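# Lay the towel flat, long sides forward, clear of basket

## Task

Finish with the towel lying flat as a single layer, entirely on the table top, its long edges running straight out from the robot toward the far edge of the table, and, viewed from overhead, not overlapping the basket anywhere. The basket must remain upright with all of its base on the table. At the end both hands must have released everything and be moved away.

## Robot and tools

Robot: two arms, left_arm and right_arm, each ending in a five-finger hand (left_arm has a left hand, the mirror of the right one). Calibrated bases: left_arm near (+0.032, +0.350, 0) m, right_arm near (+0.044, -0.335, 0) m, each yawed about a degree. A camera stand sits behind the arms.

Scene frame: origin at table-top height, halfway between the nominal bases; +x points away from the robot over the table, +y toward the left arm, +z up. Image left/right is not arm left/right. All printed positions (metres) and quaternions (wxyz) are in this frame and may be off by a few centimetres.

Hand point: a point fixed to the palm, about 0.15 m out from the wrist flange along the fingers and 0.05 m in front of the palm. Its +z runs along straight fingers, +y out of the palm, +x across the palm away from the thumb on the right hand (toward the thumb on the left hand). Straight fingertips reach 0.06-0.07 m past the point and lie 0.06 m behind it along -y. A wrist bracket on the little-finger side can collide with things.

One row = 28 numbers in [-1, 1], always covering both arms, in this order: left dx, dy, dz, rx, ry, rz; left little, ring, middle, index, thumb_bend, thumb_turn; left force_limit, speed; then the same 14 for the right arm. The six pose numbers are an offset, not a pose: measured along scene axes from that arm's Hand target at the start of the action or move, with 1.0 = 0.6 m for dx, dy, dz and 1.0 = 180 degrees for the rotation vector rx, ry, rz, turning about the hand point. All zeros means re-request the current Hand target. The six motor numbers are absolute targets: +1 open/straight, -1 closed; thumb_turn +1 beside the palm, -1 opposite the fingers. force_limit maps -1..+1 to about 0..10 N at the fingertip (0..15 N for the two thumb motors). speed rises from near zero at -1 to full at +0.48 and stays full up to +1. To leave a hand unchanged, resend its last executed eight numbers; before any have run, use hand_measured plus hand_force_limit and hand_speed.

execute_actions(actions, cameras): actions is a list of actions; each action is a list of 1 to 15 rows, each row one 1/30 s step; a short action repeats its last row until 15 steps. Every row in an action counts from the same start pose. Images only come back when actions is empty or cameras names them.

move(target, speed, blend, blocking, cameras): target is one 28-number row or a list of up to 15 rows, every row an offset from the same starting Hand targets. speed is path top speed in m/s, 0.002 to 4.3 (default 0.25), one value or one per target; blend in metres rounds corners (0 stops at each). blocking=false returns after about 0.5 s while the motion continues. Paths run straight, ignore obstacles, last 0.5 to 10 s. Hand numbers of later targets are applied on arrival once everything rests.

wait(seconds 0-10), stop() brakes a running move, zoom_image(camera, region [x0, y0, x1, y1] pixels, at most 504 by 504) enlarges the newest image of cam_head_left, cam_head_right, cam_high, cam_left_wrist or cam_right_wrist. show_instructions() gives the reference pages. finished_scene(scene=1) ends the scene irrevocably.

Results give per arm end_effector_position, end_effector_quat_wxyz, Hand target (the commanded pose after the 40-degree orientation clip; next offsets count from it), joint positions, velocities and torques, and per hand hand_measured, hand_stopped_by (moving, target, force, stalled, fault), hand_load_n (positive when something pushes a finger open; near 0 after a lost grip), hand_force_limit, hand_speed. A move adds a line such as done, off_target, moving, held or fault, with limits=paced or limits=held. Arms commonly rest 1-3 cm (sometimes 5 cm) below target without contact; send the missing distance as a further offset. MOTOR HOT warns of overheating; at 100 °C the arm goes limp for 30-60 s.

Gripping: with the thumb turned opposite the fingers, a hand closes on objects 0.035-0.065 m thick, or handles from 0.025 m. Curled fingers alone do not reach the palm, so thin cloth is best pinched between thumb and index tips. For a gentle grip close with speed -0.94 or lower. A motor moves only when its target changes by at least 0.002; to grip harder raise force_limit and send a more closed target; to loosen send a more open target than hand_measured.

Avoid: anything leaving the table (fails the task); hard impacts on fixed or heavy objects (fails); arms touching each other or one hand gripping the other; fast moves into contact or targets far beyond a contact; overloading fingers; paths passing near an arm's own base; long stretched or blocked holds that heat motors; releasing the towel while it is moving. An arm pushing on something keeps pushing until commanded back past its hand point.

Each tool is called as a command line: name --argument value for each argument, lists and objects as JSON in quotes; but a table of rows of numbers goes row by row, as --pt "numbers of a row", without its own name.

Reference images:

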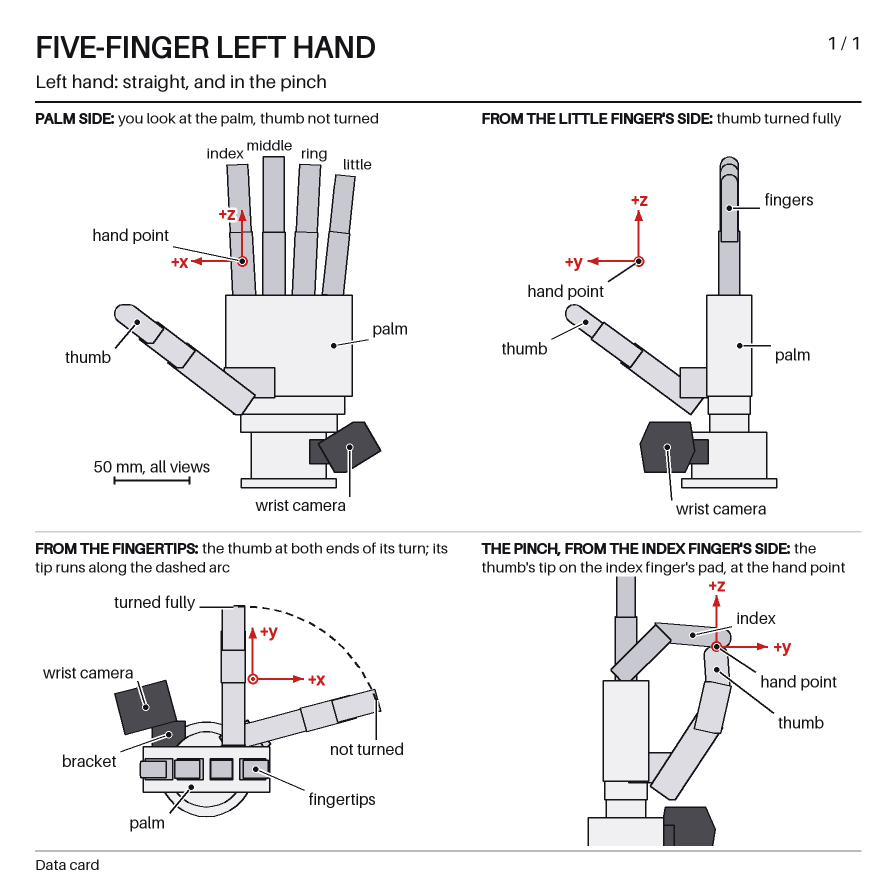

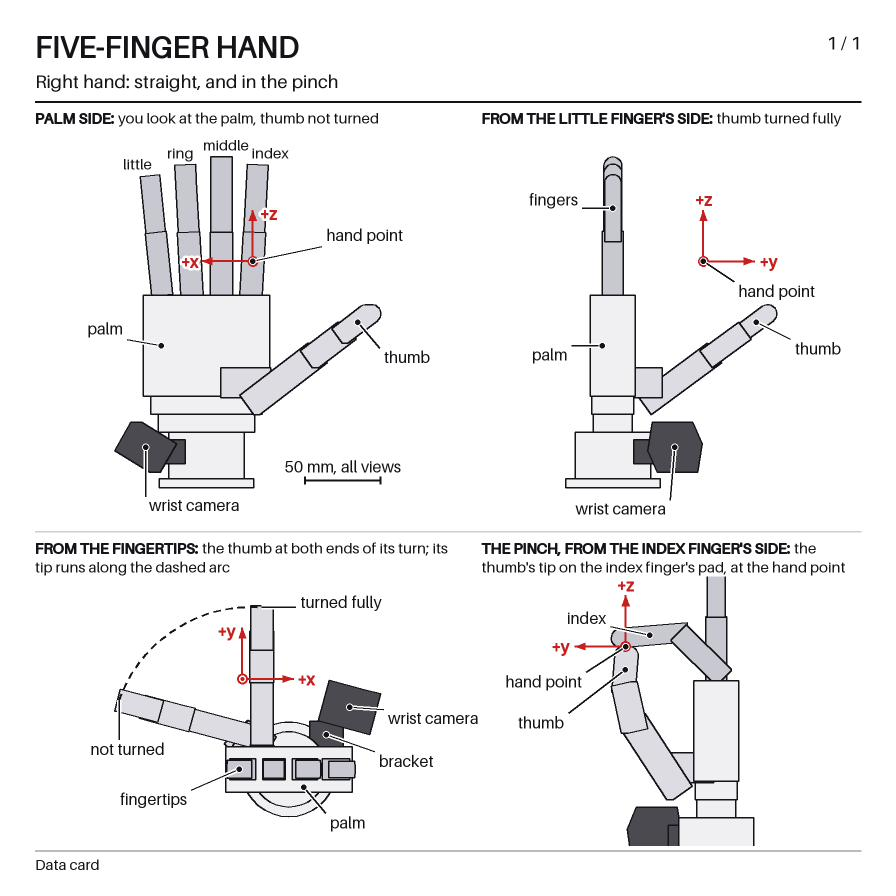

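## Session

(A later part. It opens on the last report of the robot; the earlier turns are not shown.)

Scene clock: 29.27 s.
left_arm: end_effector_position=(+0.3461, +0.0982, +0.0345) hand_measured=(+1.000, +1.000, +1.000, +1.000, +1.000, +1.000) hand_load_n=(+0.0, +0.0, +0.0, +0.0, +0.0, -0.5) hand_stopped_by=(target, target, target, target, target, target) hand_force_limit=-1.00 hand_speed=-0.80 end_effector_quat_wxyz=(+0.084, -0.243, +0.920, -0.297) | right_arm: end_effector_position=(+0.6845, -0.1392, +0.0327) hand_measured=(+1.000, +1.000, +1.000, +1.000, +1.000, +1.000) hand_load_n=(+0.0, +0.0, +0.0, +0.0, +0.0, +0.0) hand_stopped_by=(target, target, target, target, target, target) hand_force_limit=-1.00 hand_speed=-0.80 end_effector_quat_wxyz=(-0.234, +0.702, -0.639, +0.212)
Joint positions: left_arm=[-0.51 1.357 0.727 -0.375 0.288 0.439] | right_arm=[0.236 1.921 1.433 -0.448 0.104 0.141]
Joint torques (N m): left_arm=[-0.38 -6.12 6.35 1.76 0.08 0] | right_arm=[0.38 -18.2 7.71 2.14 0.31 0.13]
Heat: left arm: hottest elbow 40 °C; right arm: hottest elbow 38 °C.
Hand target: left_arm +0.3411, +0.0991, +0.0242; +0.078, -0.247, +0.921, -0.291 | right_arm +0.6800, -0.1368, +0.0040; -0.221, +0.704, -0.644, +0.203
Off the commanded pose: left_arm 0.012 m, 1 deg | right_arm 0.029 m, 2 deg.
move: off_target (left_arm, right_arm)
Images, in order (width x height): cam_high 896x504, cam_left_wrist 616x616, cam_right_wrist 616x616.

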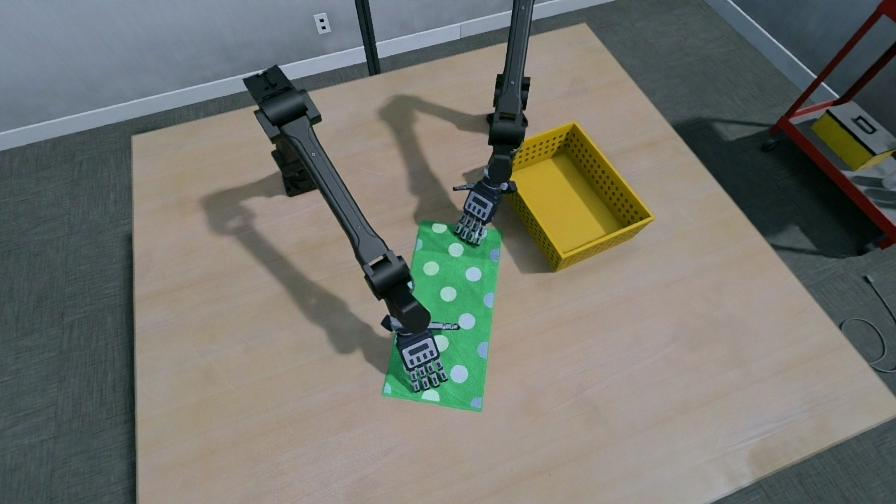

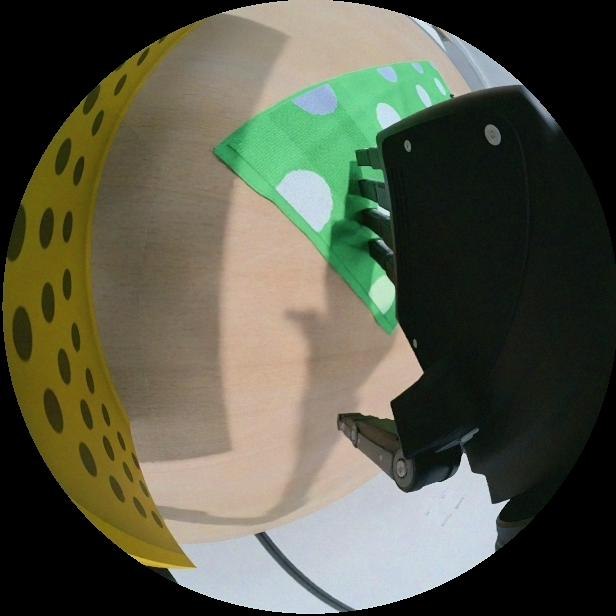

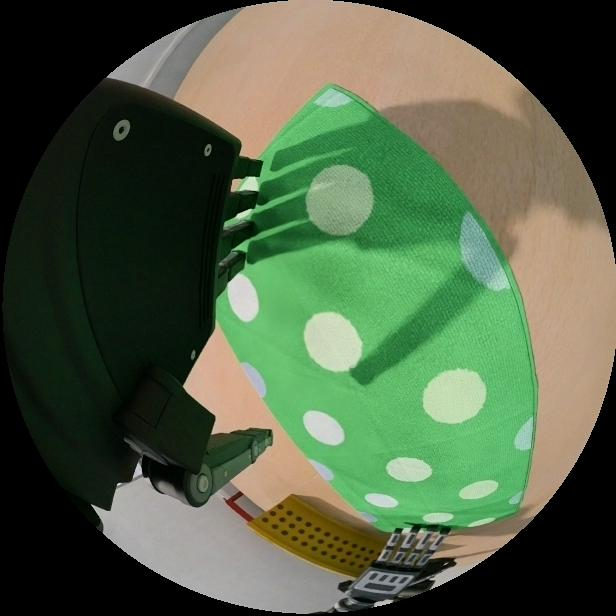

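move --target '[0, 0, -0.012, 0, 0, 0, 1,1,1,1,1,1, -1.0, -0.80, 0,0,-0.02,0,0,0, 1,1,1,1,1,1, -1.0, -0.80]' --speed 0.06 --cameras '["cam_high","cam_right_wrist","cam_left_wrist"]'

zoom_image --camera "cam_right_wrist" --region '[220, 130, 340, 290]'

zoom_image --camera "cam_left_wrist" --region '[300, 130, 420, 290]'

Scene clock: 30.33 s.
left_arm: end_effector_position=(+0.3492, +0.0963, +0.0326) hand_measured=(+1.000, +1.000, +1.000, +1.000, +1.000, +1.000) hand_load_n=(+0.0, +0.0, +0.5, +0.0, +0.0, +0.0) hand_stopped_by=(target, target, target, target, target, target) hand_force_limit=-1.00 hand_speed=-0.80 end_effector_quat_wxyz=(+0.089, -0.242, +0.918, -0.302) | right_arm: end_effector_position=(+0.6882, -0.1384, +0.0307) hand_measured=(+1.000, +1.000, +1.000, +1.000, +1.000, +1.000) hand_load_n=(+0.0, +0.0, +0.0, -0.5, +0.0, +0.0) hand_stopped_by=(target, target, target, target, target, target) hand_force_limit=-1.00 hand_speed=-0.80 end_effector_quat_wxyz=(-0.241, +0.699, -0.637, +0.217)
Joint positions: left_arm=[-0.51 1.362 0.722 -0.349 0.288 0.438] | right_arm=[0.236 1.924 1.426 -0.42 0.105 0.141]
Joint torques (N m): left_arm=[-0.38 -5.54 5.98 1.66 0.07 0] | right_arm=[0.38 -17.2 7.24 2.09 0.28 0.13]
Heat: left arm: hottest elbow 40 °C; right arm: hottest elbow 38 °C.
Hand target: left_arm +0.3411, +0.0991, +0.0170; +0.078, -0.247, +0.921, -0.291 | right_arm +0.6800, -0.1368, -0.0081; -0.221, +0.704, -0.644, +0.203
Off the commanded pose: left_arm 0.018 m, 2 deg | right_arm 0.040 m, 3 deg.
move: off_target (left_arm, right_arm)
Images, in order (width x height): cam_high 896x504, cam_left_wrist 616x616, cam_right_wrist 616x616.

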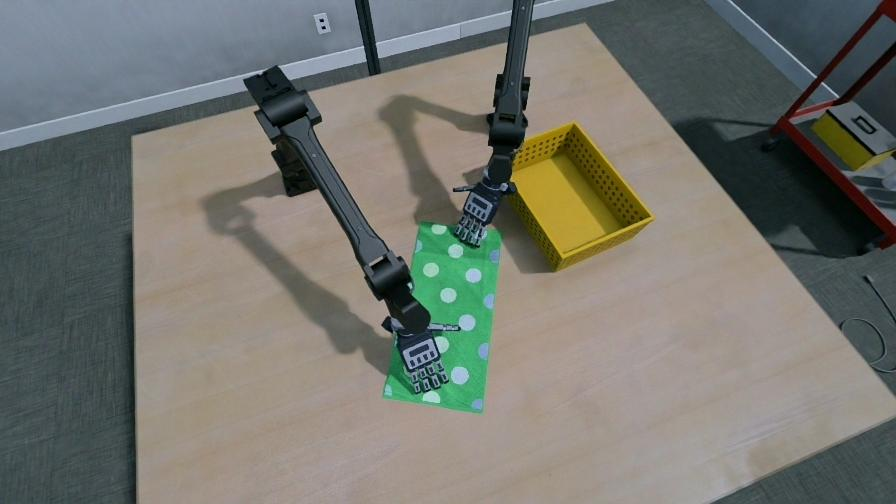

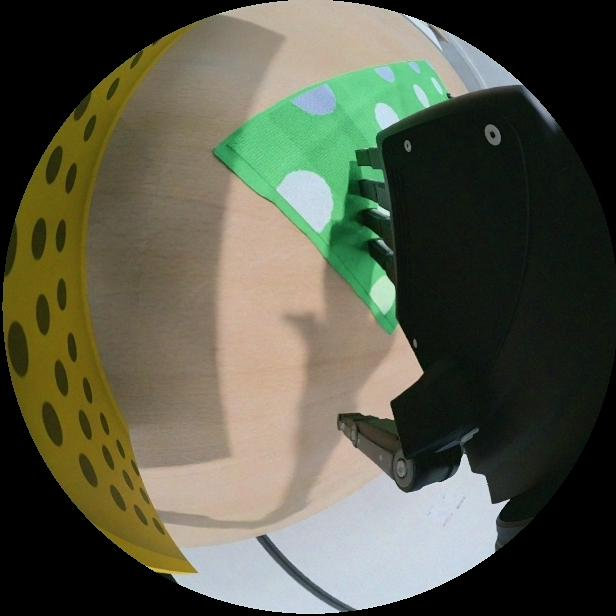

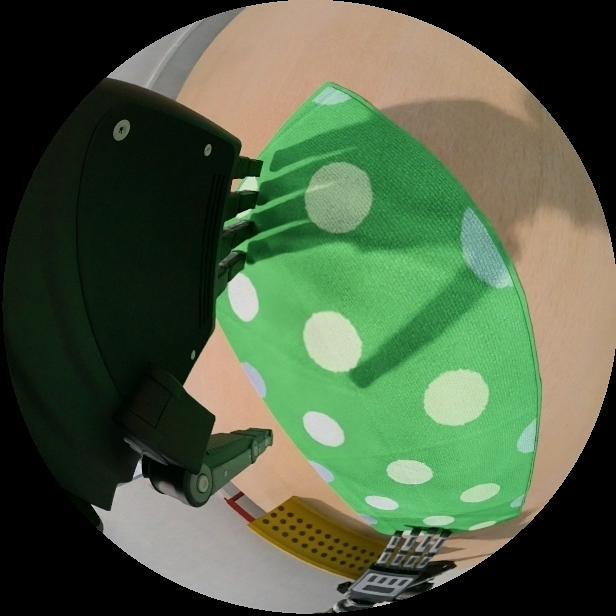

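Scaled by 3.150 from the camera's 616x616 image, which has a finer 880x880 frame.

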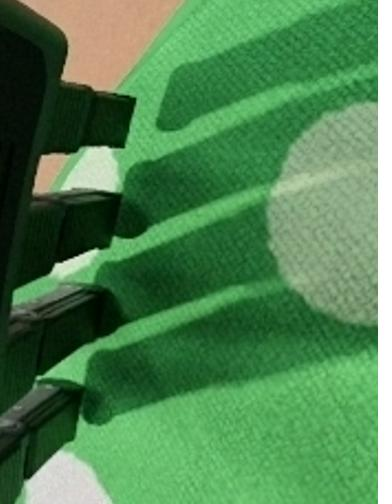

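Scaled by 3.150 from the camera's 616x616 image, which has a finer 880x880 frame.

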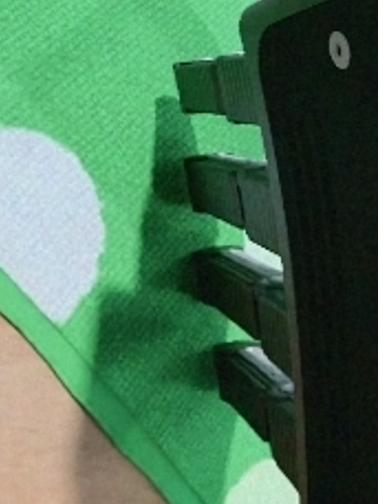

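move --target '[0.0, 0, 0, 0, 0, 0, 1,1,1,1,1,1, -1.0, -0.80, 0,0,-0.005,0,0,0, 1,1,1,1,1,1, -1.0, -0.80]' --speed 0.06 --cameras '["cam_head_left", "cam_high"]'

zoom_image --camera "cam_high" --region '[370, 200, 520, 420]'

Scene clock: 31.83 s.
left_arm: end_effector_position=(+0.3492, +0.0963, +0.0326) hand_measured=(+1.000, +1.000, +1.000, +1.000, +1.000, +1.000) hand_load_n=(+0.0, +0.0, +0.5, +0.0, +0.0, +0.0) hand_stopped_by=(target, target, target, target, target, target) hand_force_limit=-1.00 hand_speed=-0.80 end_effector_quat_wxyz=(+0.089, -0.242, +0.918, -0.302) | right_arm: end_effector_position=(+0.6890, -0.1381, +0.0301) hand_measured=(+1.000, +1.000, +1.000, +1.000, +1.000, +1.000) hand_load_n=(+0.0, +0.0, +0.0, +0.0, +0.0, -0.5) hand_stopped_by=(target, target, target, target, target, target) hand_force_limit=-1.00 hand_speed=-0.80 end_effector_quat_wxyz=(-0.242, +0.699, -0.637, +0.218)
Joint positions: left_arm=[-0.51 1.362 0.722 -0.349 0.288 0.438] | right_arm=[0.236 1.925 1.424 -0.413 0.105 0.142]
Joint torques (N m): left_arm=[-0.38 -5.54 6 1.65 0.07 0] | right_arm=[0.38 -16.97 7.15 2.07 0.28 0.13]
Heat: left arm: hottest elbow 40 °C; right arm: hottest elbow 38 °C.
Hand target: left_arm +0.3411, +0.0991, +0.0170; +0.078, -0.247, +0.921, -0.291 | right_arm +0.6800, -0.1368, -0.0111; -0.221, +0.703, -0.644, +0.203
Off the commanded pose: left_arm 0.018 m, 2 deg | right_arm 0.042 m, 3 deg.
move: off_target (left_arm, right_arm)
Images, in order (width x height): cam_head_left 896x504, cam_high 896x504.

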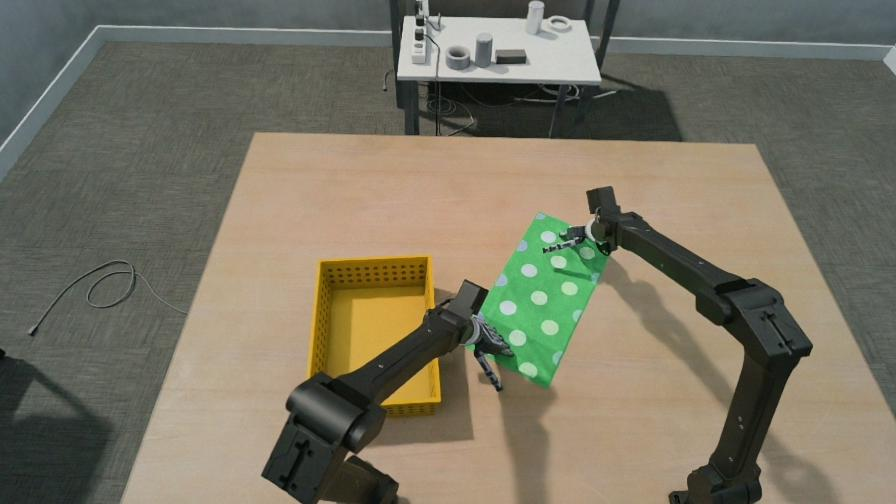

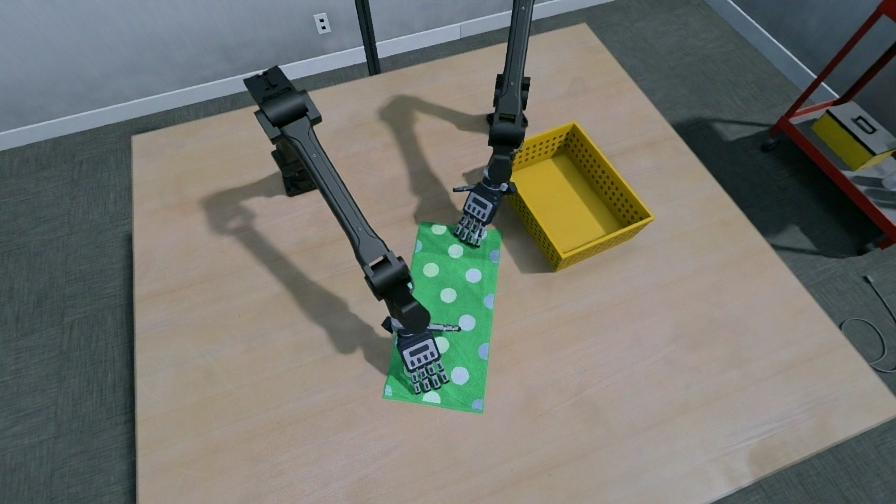

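Scaled by 2.291.

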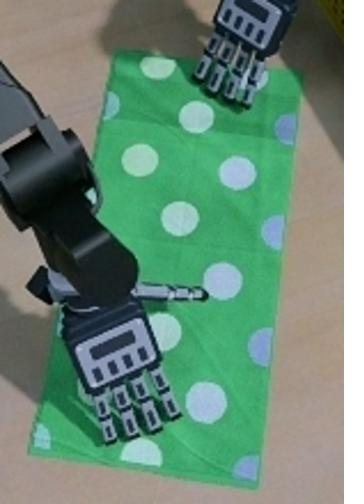

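move --target '[-0.0298, -0.0547, 0, 0, 0, 0.04, 1,1,1,1,1,1, -1.0, -0.80, 0.015,0.0193,0,0,0,0.04, 1,1,1,1,1,1, -1.0, -0.80]' --speed 0.06 --cameras '["cam_head_left", "cam_high", "cam_right_wrist", "cam_left_wrist"]'

zoom_image --camera "cam_high" --region '[370, 200, 520, 420]'

Scene clock: 33.63 s.
left_arm: end_effector_position=(+0.3384, +0.0645, +0.0319) hand_measured=(+1.000, +1.000, +1.000, +1.000, +1.000, +1.000) hand_load_n=(+0.0, +0.0, +0.5, +0.0, +0.0, +0.0) hand_stopped_by=(target, target, target, target, target, target) hand_force_limit=-1.00 hand_speed=-0.80 end_effector_quat_wxyz=(+0.109, -0.305, +0.898, -0.299) | right_arm: end_effector_position=(+0.6880, -0.1304, +0.0284) hand_measured=(+1.000, +1.000, +1.000, +1.000, +1.000, +1.000) hand_load_n=(+0.0, +0.0, +0.5, +0.0, +0.0, +0.0) hand_stopped_by=(target, target, target, target, target, target) hand_force_limit=-1.00 hand_speed=-0.80 end_effector_quat_wxyz=(-0.254, +0.728, -0.602, +0.206)
Joint positions: left_arm=[-0.618 1.362 0.711 -0.288 0.152 0.227] | right_arm=[0.236 1.933 1.431 -0.403 0.043 0.065]
Joint torques (N m): left_arm=[-1.38 -6.42 5.56 1.42 0.05 -0.07] | right_arm=[0.44 -15.03 10.66 1.32 -0.22 -0.15]
Heat: left arm: hottest elbow 40 °C; right arm: hottest elbow 38 °C.
Hand target: left_arm +0.3232, +0.0663, +0.0171; +0.096, -0.305, +0.904, -0.285 | right_arm +0.6890, -0.1252, -0.0109; -0.234, +0.742, -0.599, +0.189
Off the commanded pose: left_arm 0.021 m, 2 deg | right_arm 0.040 m, 3 deg.
move: off_target (left_arm, right_arm)
Images, in order (width x height): cam_head_left 896x504, cam_high 896x504, cam_left_wrist 616x616, cam_right_wrist 616x616.

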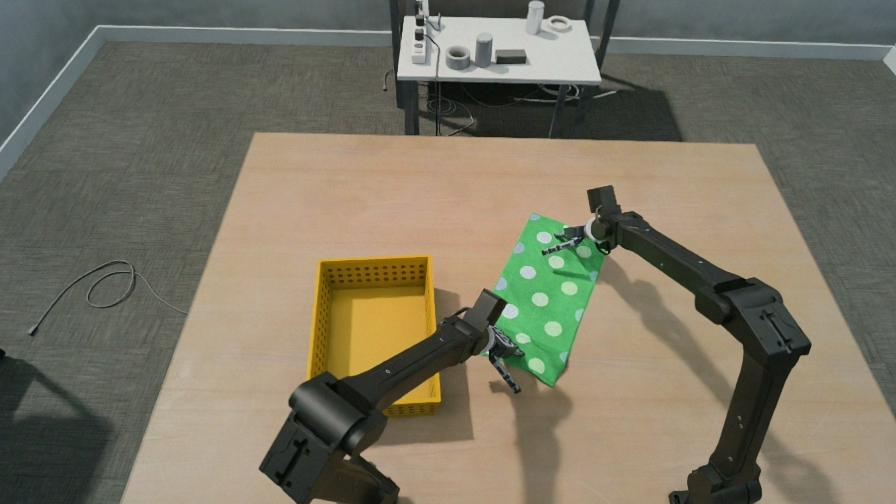

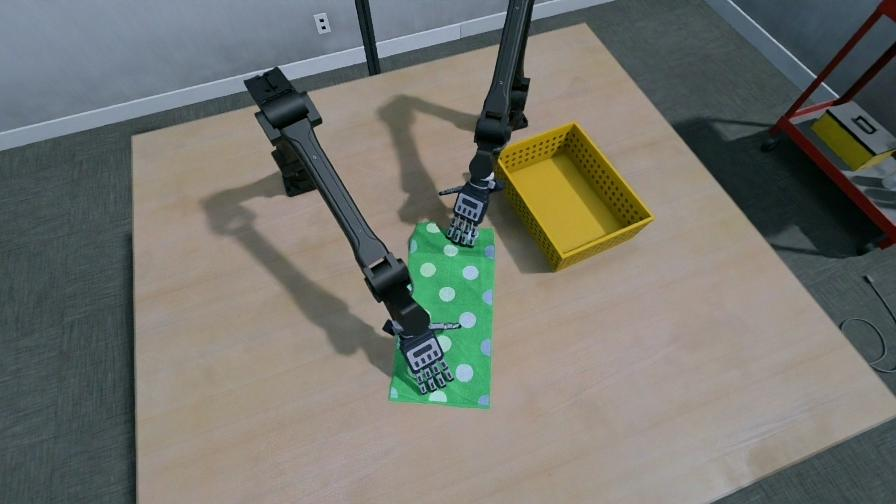

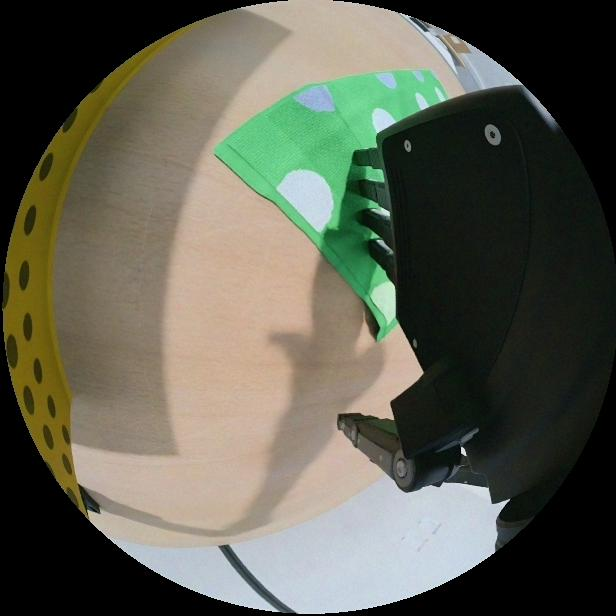

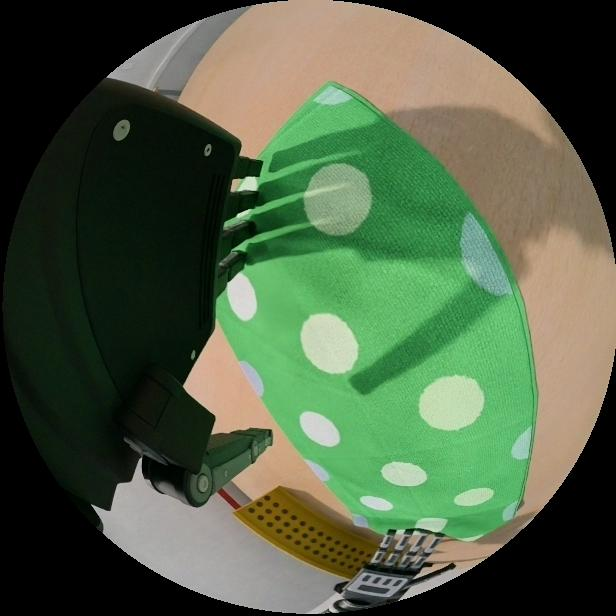

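Scaled by 2.291.

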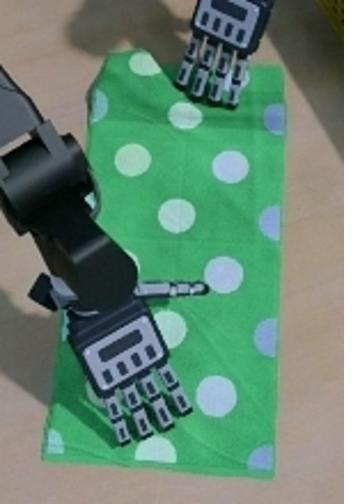

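move --target '[-0.036, -0.0595, 0, 0, 0, 0.04, 1,1,1,1,1,1, -1.0, -0.80, 0.0325,0.0277,0,0,0,0.04, 1,1,1,1,1,1, -1.0, -0.80]' --speed 0.06 --cameras '["cam_head_left", "cam_high", "cam_right_wrist", "cam_left_wrist"]'

zoom_image --camera "cam_high" --region '[370, 200, 520, 420]'

Scene clock: 35.57 s.
left_arm: end_effector_position=(+0.3148, +0.0287, +0.0328) hand_measured=(+1.000, +1.000, +1.000, +1.000, +1.000, +1.000) hand_load_n=(+0.0, +0.0, +0.0, +0.0, +0.0, +0.0) hand_stopped_by=(target, target, target, target, target, target) hand_force_limit=-1.00 hand_speed=-0.80 end_effector_quat_wxyz=(+0.124, -0.362, +0.876, -0.292) | right_arm: end_effector_position=(+0.7100, -0.1154, +0.0281) hand_measured=(+1.000, +1.000, +1.000, +1.000, +1.000, +1.000) hand_load_n=(+0.0, +0.0, +0.0, +0.0, +0.0, +0.0) hand_stopped_by=(target, target, target, target, target, target) hand_force_limit=-1.00 hand_speed=-0.80 end_effector_quat_wxyz=(-0.269, +0.764, -0.554, +0.194)
Joint positions: left_arm=[-0.756 1.362 0.711 -0.273 0.001 0.011] | right_arm=[0.236 1.996 1.528 -0.427 -0.03 -0.035]
Joint torques (N m): left_arm=[-1.32 -6.01 5.82 1.57 0.03 0.05] | right_arm=[0.79 -16.44 11.37 0.62 -0.08 -0.12]
Heat: left arm: hottest waist 39 °C; right arm: hottest elbow 38 °C.
Hand target: left_arm +0.3016, +0.0306, +0.0170; +0.114, -0.361, +0.883, -0.279 | right_arm +0.7084, -0.1085, -0.0111; -0.245, +0.779, -0.551, +0.174
Off the commanded pose: left_arm 0.021 m, 2 deg | right_arm 0.040 m, 4 deg.
move: off_target (left_arm, right_arm)
Images, in order (width x height): cam_head_left 896x504, cam_high 896x504, cam_left_wrist 616x616, cam_right_wrist 616x616.

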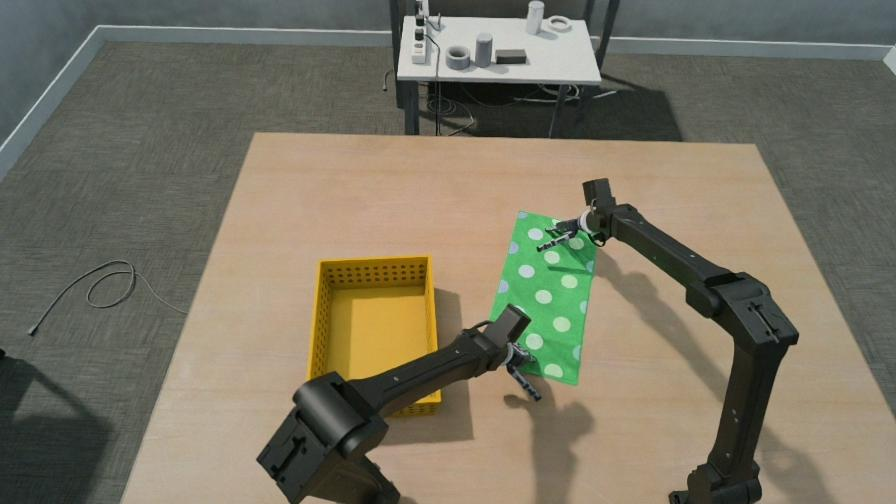

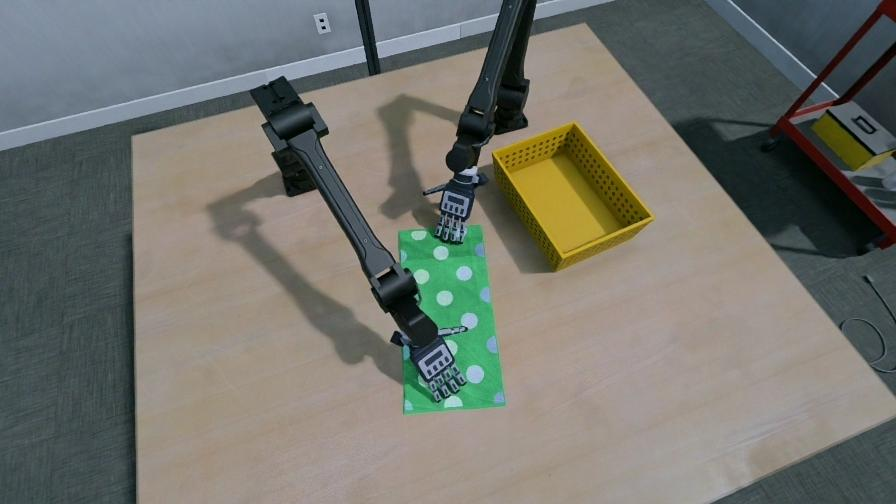

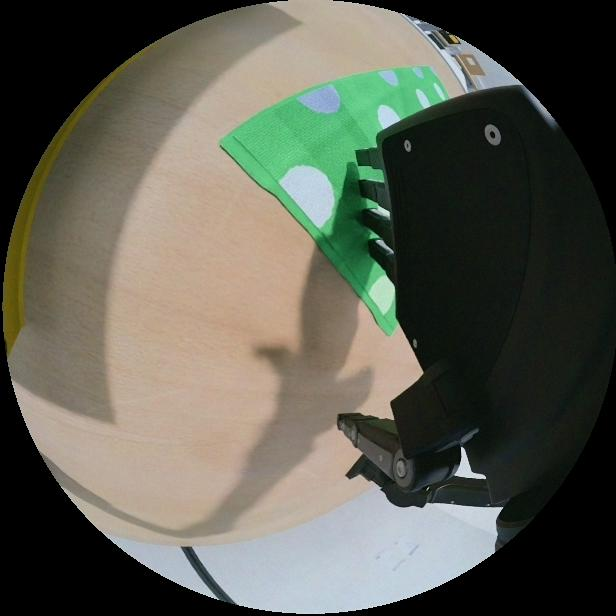

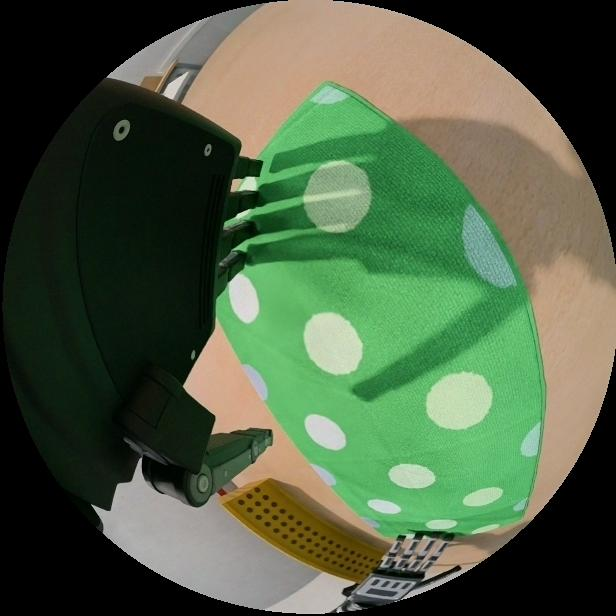

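Scaled by 2.291.

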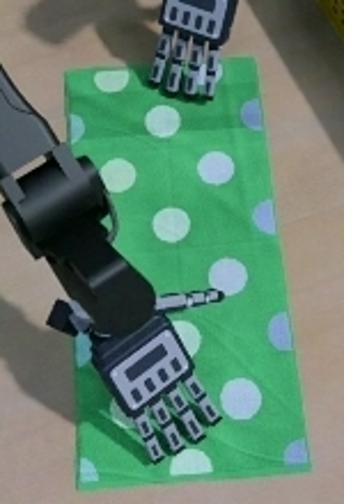

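move --pt "-0.021 -0.0647 0 0 0 0.0417 1 1 1 1 1 1 -1.0 -0.80 0.0133 0.0258 0 0 0 0.0417 1 1 1 1 1 1 -1.0 -0.80" --pt "-0.03 -0.131 0 0 0 0.0833 1 1 1 1 1 1 -1.0 -0.80 0.02 0.0525 0 0 0 0.0833 1 1 1 1 1 1 -1.0 -0.80" --speed 0.06 --blend 0.01 --cameras '["cam_head_left", "cam_high", "cam_right_wrist", "cam_left_wrist"]'

zoom_image --camera "cam_high" --region '[370, 200, 540, 430]'

Scene clock: 39.13 s.
left_arm: end_effector_position=(+0.2947, -0.0407, +0.0298) hand_measured=(+1.000, +1.000, +1.000, +1.000, +1.000, +1.000) hand_load_n=(+0.0, +0.0, +1.0, +0.0, +0.0, +0.0) hand_stopped_by=(target, target, target, target, target, target) hand_force_limit=-1.00 hand_speed=-0.80 end_effector_quat_wxyz=(+0.160, -0.480, +0.816, -0.280) | right_arm: end_effector_position=(+0.7224, -0.0859, +0.0286) hand_measured=(+1.000, +1.000, +1.000, +1.000, +1.000, +1.000) hand_load_n=(+0.0, +0.0, +0.0, +0.0, +0.0, -0.5) hand_stopped_by=(target, target, target, target, target, target) hand_force_limit=-1.00 hand_speed=-0.80 end_effector_quat_wxyz=(-0.286, +0.831, -0.449, +0.163)
Joint positions: left_arm=[-0.964 1.462 0.806 -0.312 -0.276 -0.39] | right_arm=[0.252 2.072 1.661 -0.508 -0.168 -0.236]
Joint torques (N m): left_arm=[-1.85 -5.71 8.81 0.49 0.26 0.01] | right_arm=[0.97 -17.85 11.67 0.62 -0.16 -0.1]
Heat: left arm: hottest waist 39 °C; right arm: hottest elbow 39 °C.
Hand target: left_arm +0.2835, -0.0480, +0.0170; +0.149, -0.473, +0.828, -0.261 | right_arm +0.7204, -0.0772, -0.0111; -0.265, +0.844, -0.445, +0.140
Off the commanded pose: left_arm 0.018 m, 3 deg | right_arm 0.041 m, 4 deg.
move: off_target (left_arm, right_arm)
Images, in order (width x height): cam_head_left 896x504, cam_high 896x504, cam_left_wrist 616x616, cam_right_wrist 616x616.

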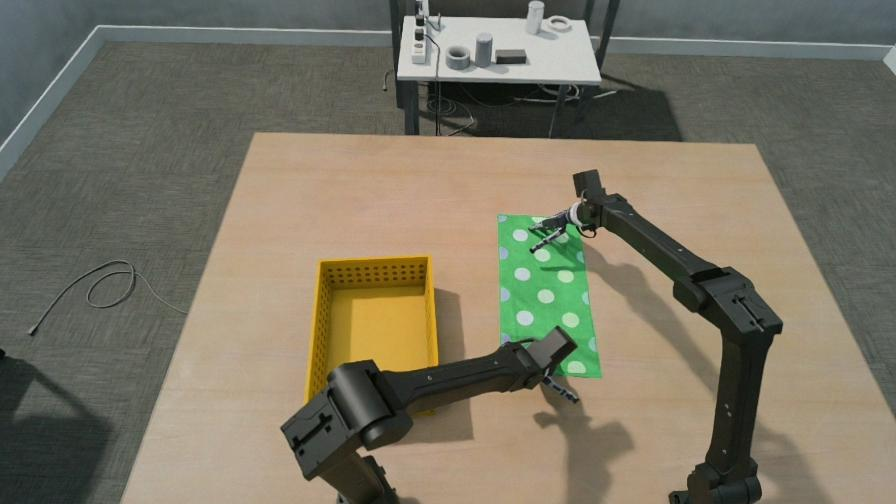

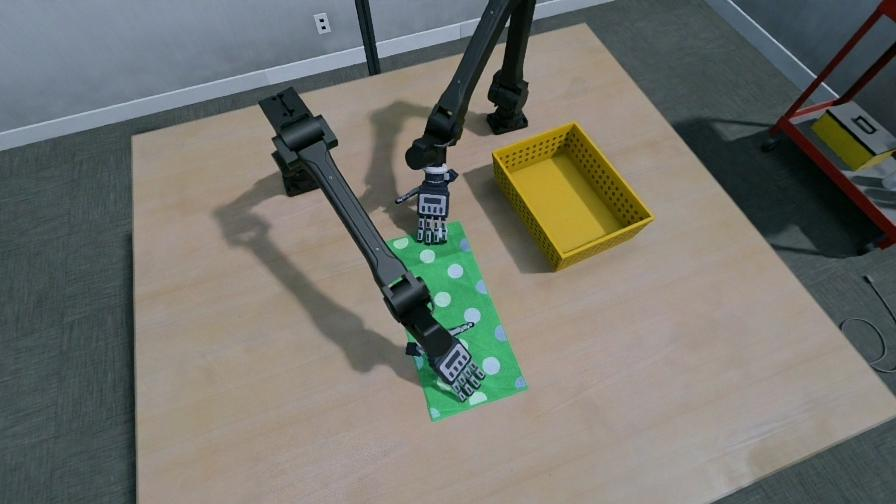

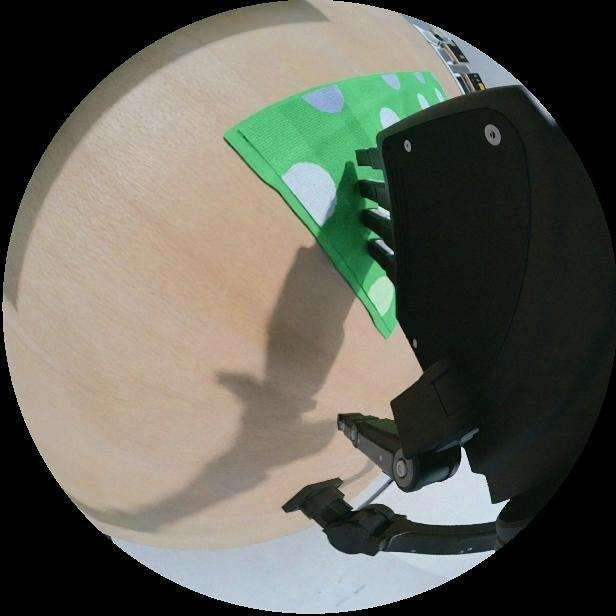

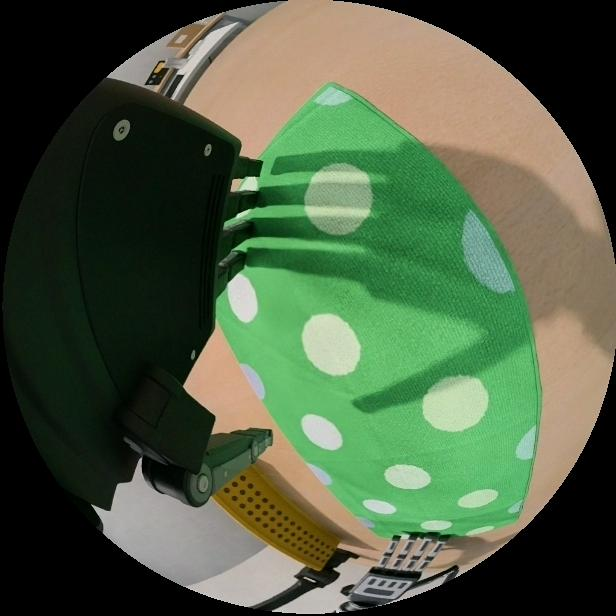

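Scaled by 2.191.

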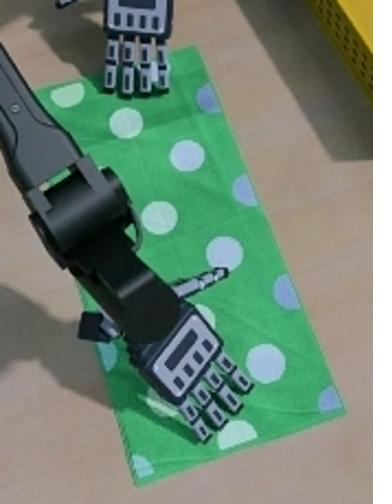

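move --target '[-0.003, -0.036, 0, 0, 0, 0.0222, 1,1,1,1,1,1, -1.0, -0.80, 0.0034,0.015,0,0,0,0.0222, 1,1,1,1,1,1, -1.0, -0.80]' --speed 0.06 --cameras '["cam_head_left", "cam_head_right", "cam_high"]'

zoom_image --camera "cam_high" --region '[370, 200, 540, 430]'

zoom_image --camera "cam_head_left" --region '[440, 190, 660, 400]'

Scene clock: 41.23 s.
left_arm: end_effector_position=(+0.2928, -0.0614, +0.0300) hand_measured=(+1.000, +1.000, +1.000, +1.000, +1.000, +1.000) hand_load_n=(+0.0, +0.0, +0.5, +0.0, +0.0, +0.0) hand_stopped_by=(target, target, target, target, target, target) hand_force_limit=-1.00 hand_speed=-0.80 end_effector_quat_wxyz=(+0.167, -0.509, +0.799, -0.273) | right_arm: end_effector_position=(+0.7243, -0.0766, +0.0287) hand_measured=(+1.000, +1.000, +1.000, +1.000, +1.000, +1.000) hand_load_n=(+0.0, +0.0, +0.5, +0.0, +0.0, +0.0) hand_stopped_by=(target, target, target, target, target, target) hand_force_limit=-1.00 hand_speed=-0.80 end_effector_quat_wxyz=(-0.290, +0.846, -0.419, +0.153)
Joint positions: left_arm=[-1.007 1.507 0.861 -0.354 -0.335 -0.491] | right_arm=[0.259 2.093 1.699 -0.535 -0.203 -0.29]
Joint torques (N m): left_arm=[-1.85 -6.36 8.94 0.51 0.26 0.02] | right_arm=[0.91 -18.2 11.75 0.61 -0.17 -0.15]
Heat: left arm: hottest waist 39 °C; right arm: hottest elbow 39 °C.
Hand target: left_arm +0.2817, -0.0697, +0.0169; +0.158, -0.501, +0.811, -0.256 | right_arm +0.7223, -0.0680, -0.0112; -0.270, +0.859, -0.415, +0.131
Off the commanded pose: left_arm 0.019 m, 3 deg | right_arm 0.041 m, 4 deg.
move: off_target (left_arm, right_arm)
Images, in order (width x height): cam_head_left 896x504, cam_head_right 896x504, cam_high 896x504.

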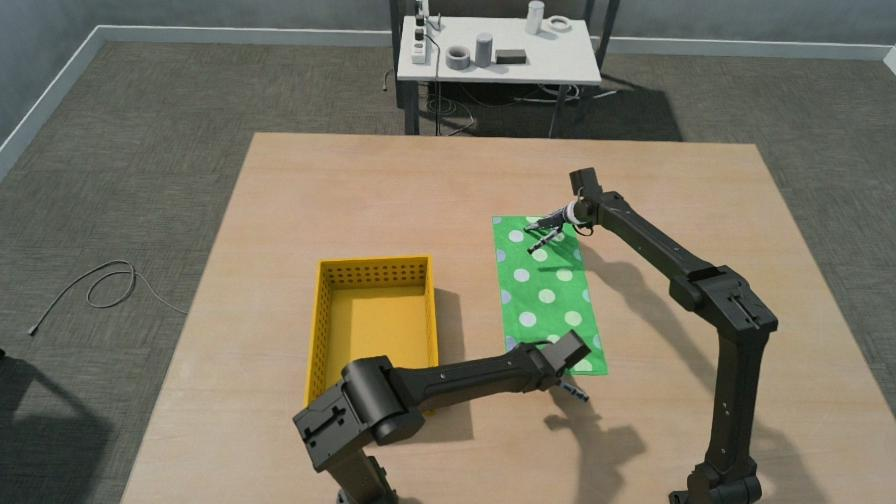

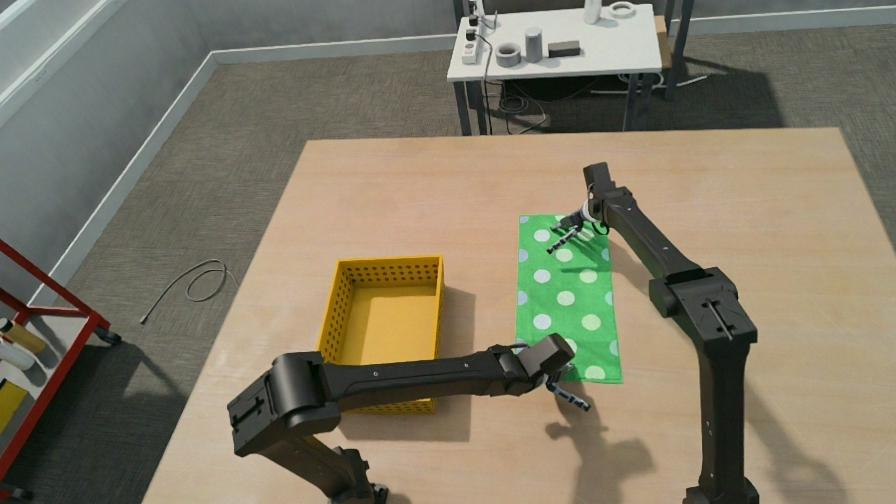

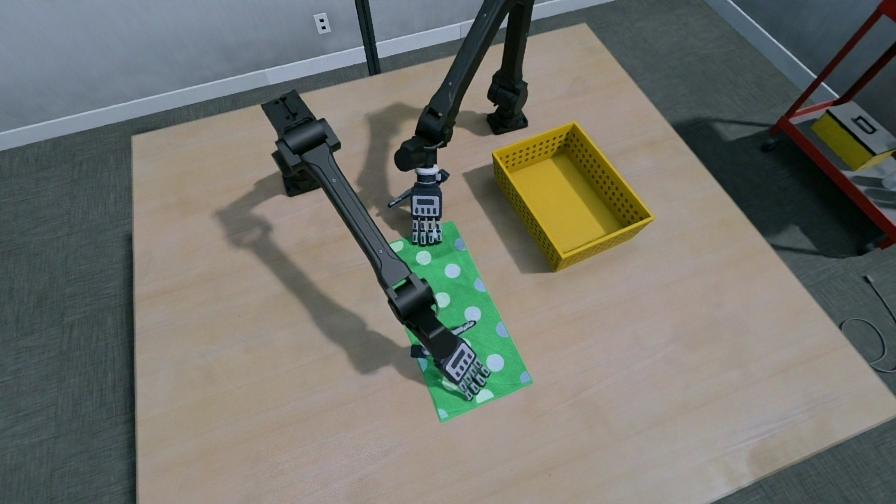

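Scaled by 2.191.

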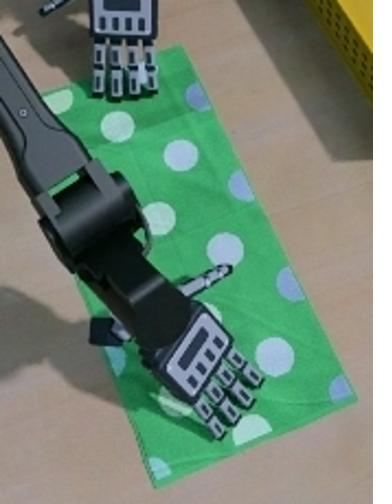

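Scaled by 2.291.

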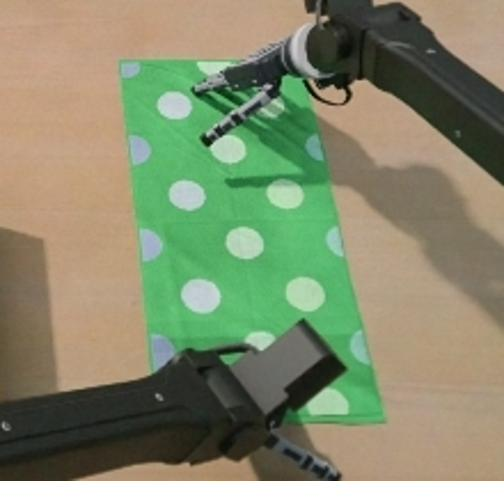

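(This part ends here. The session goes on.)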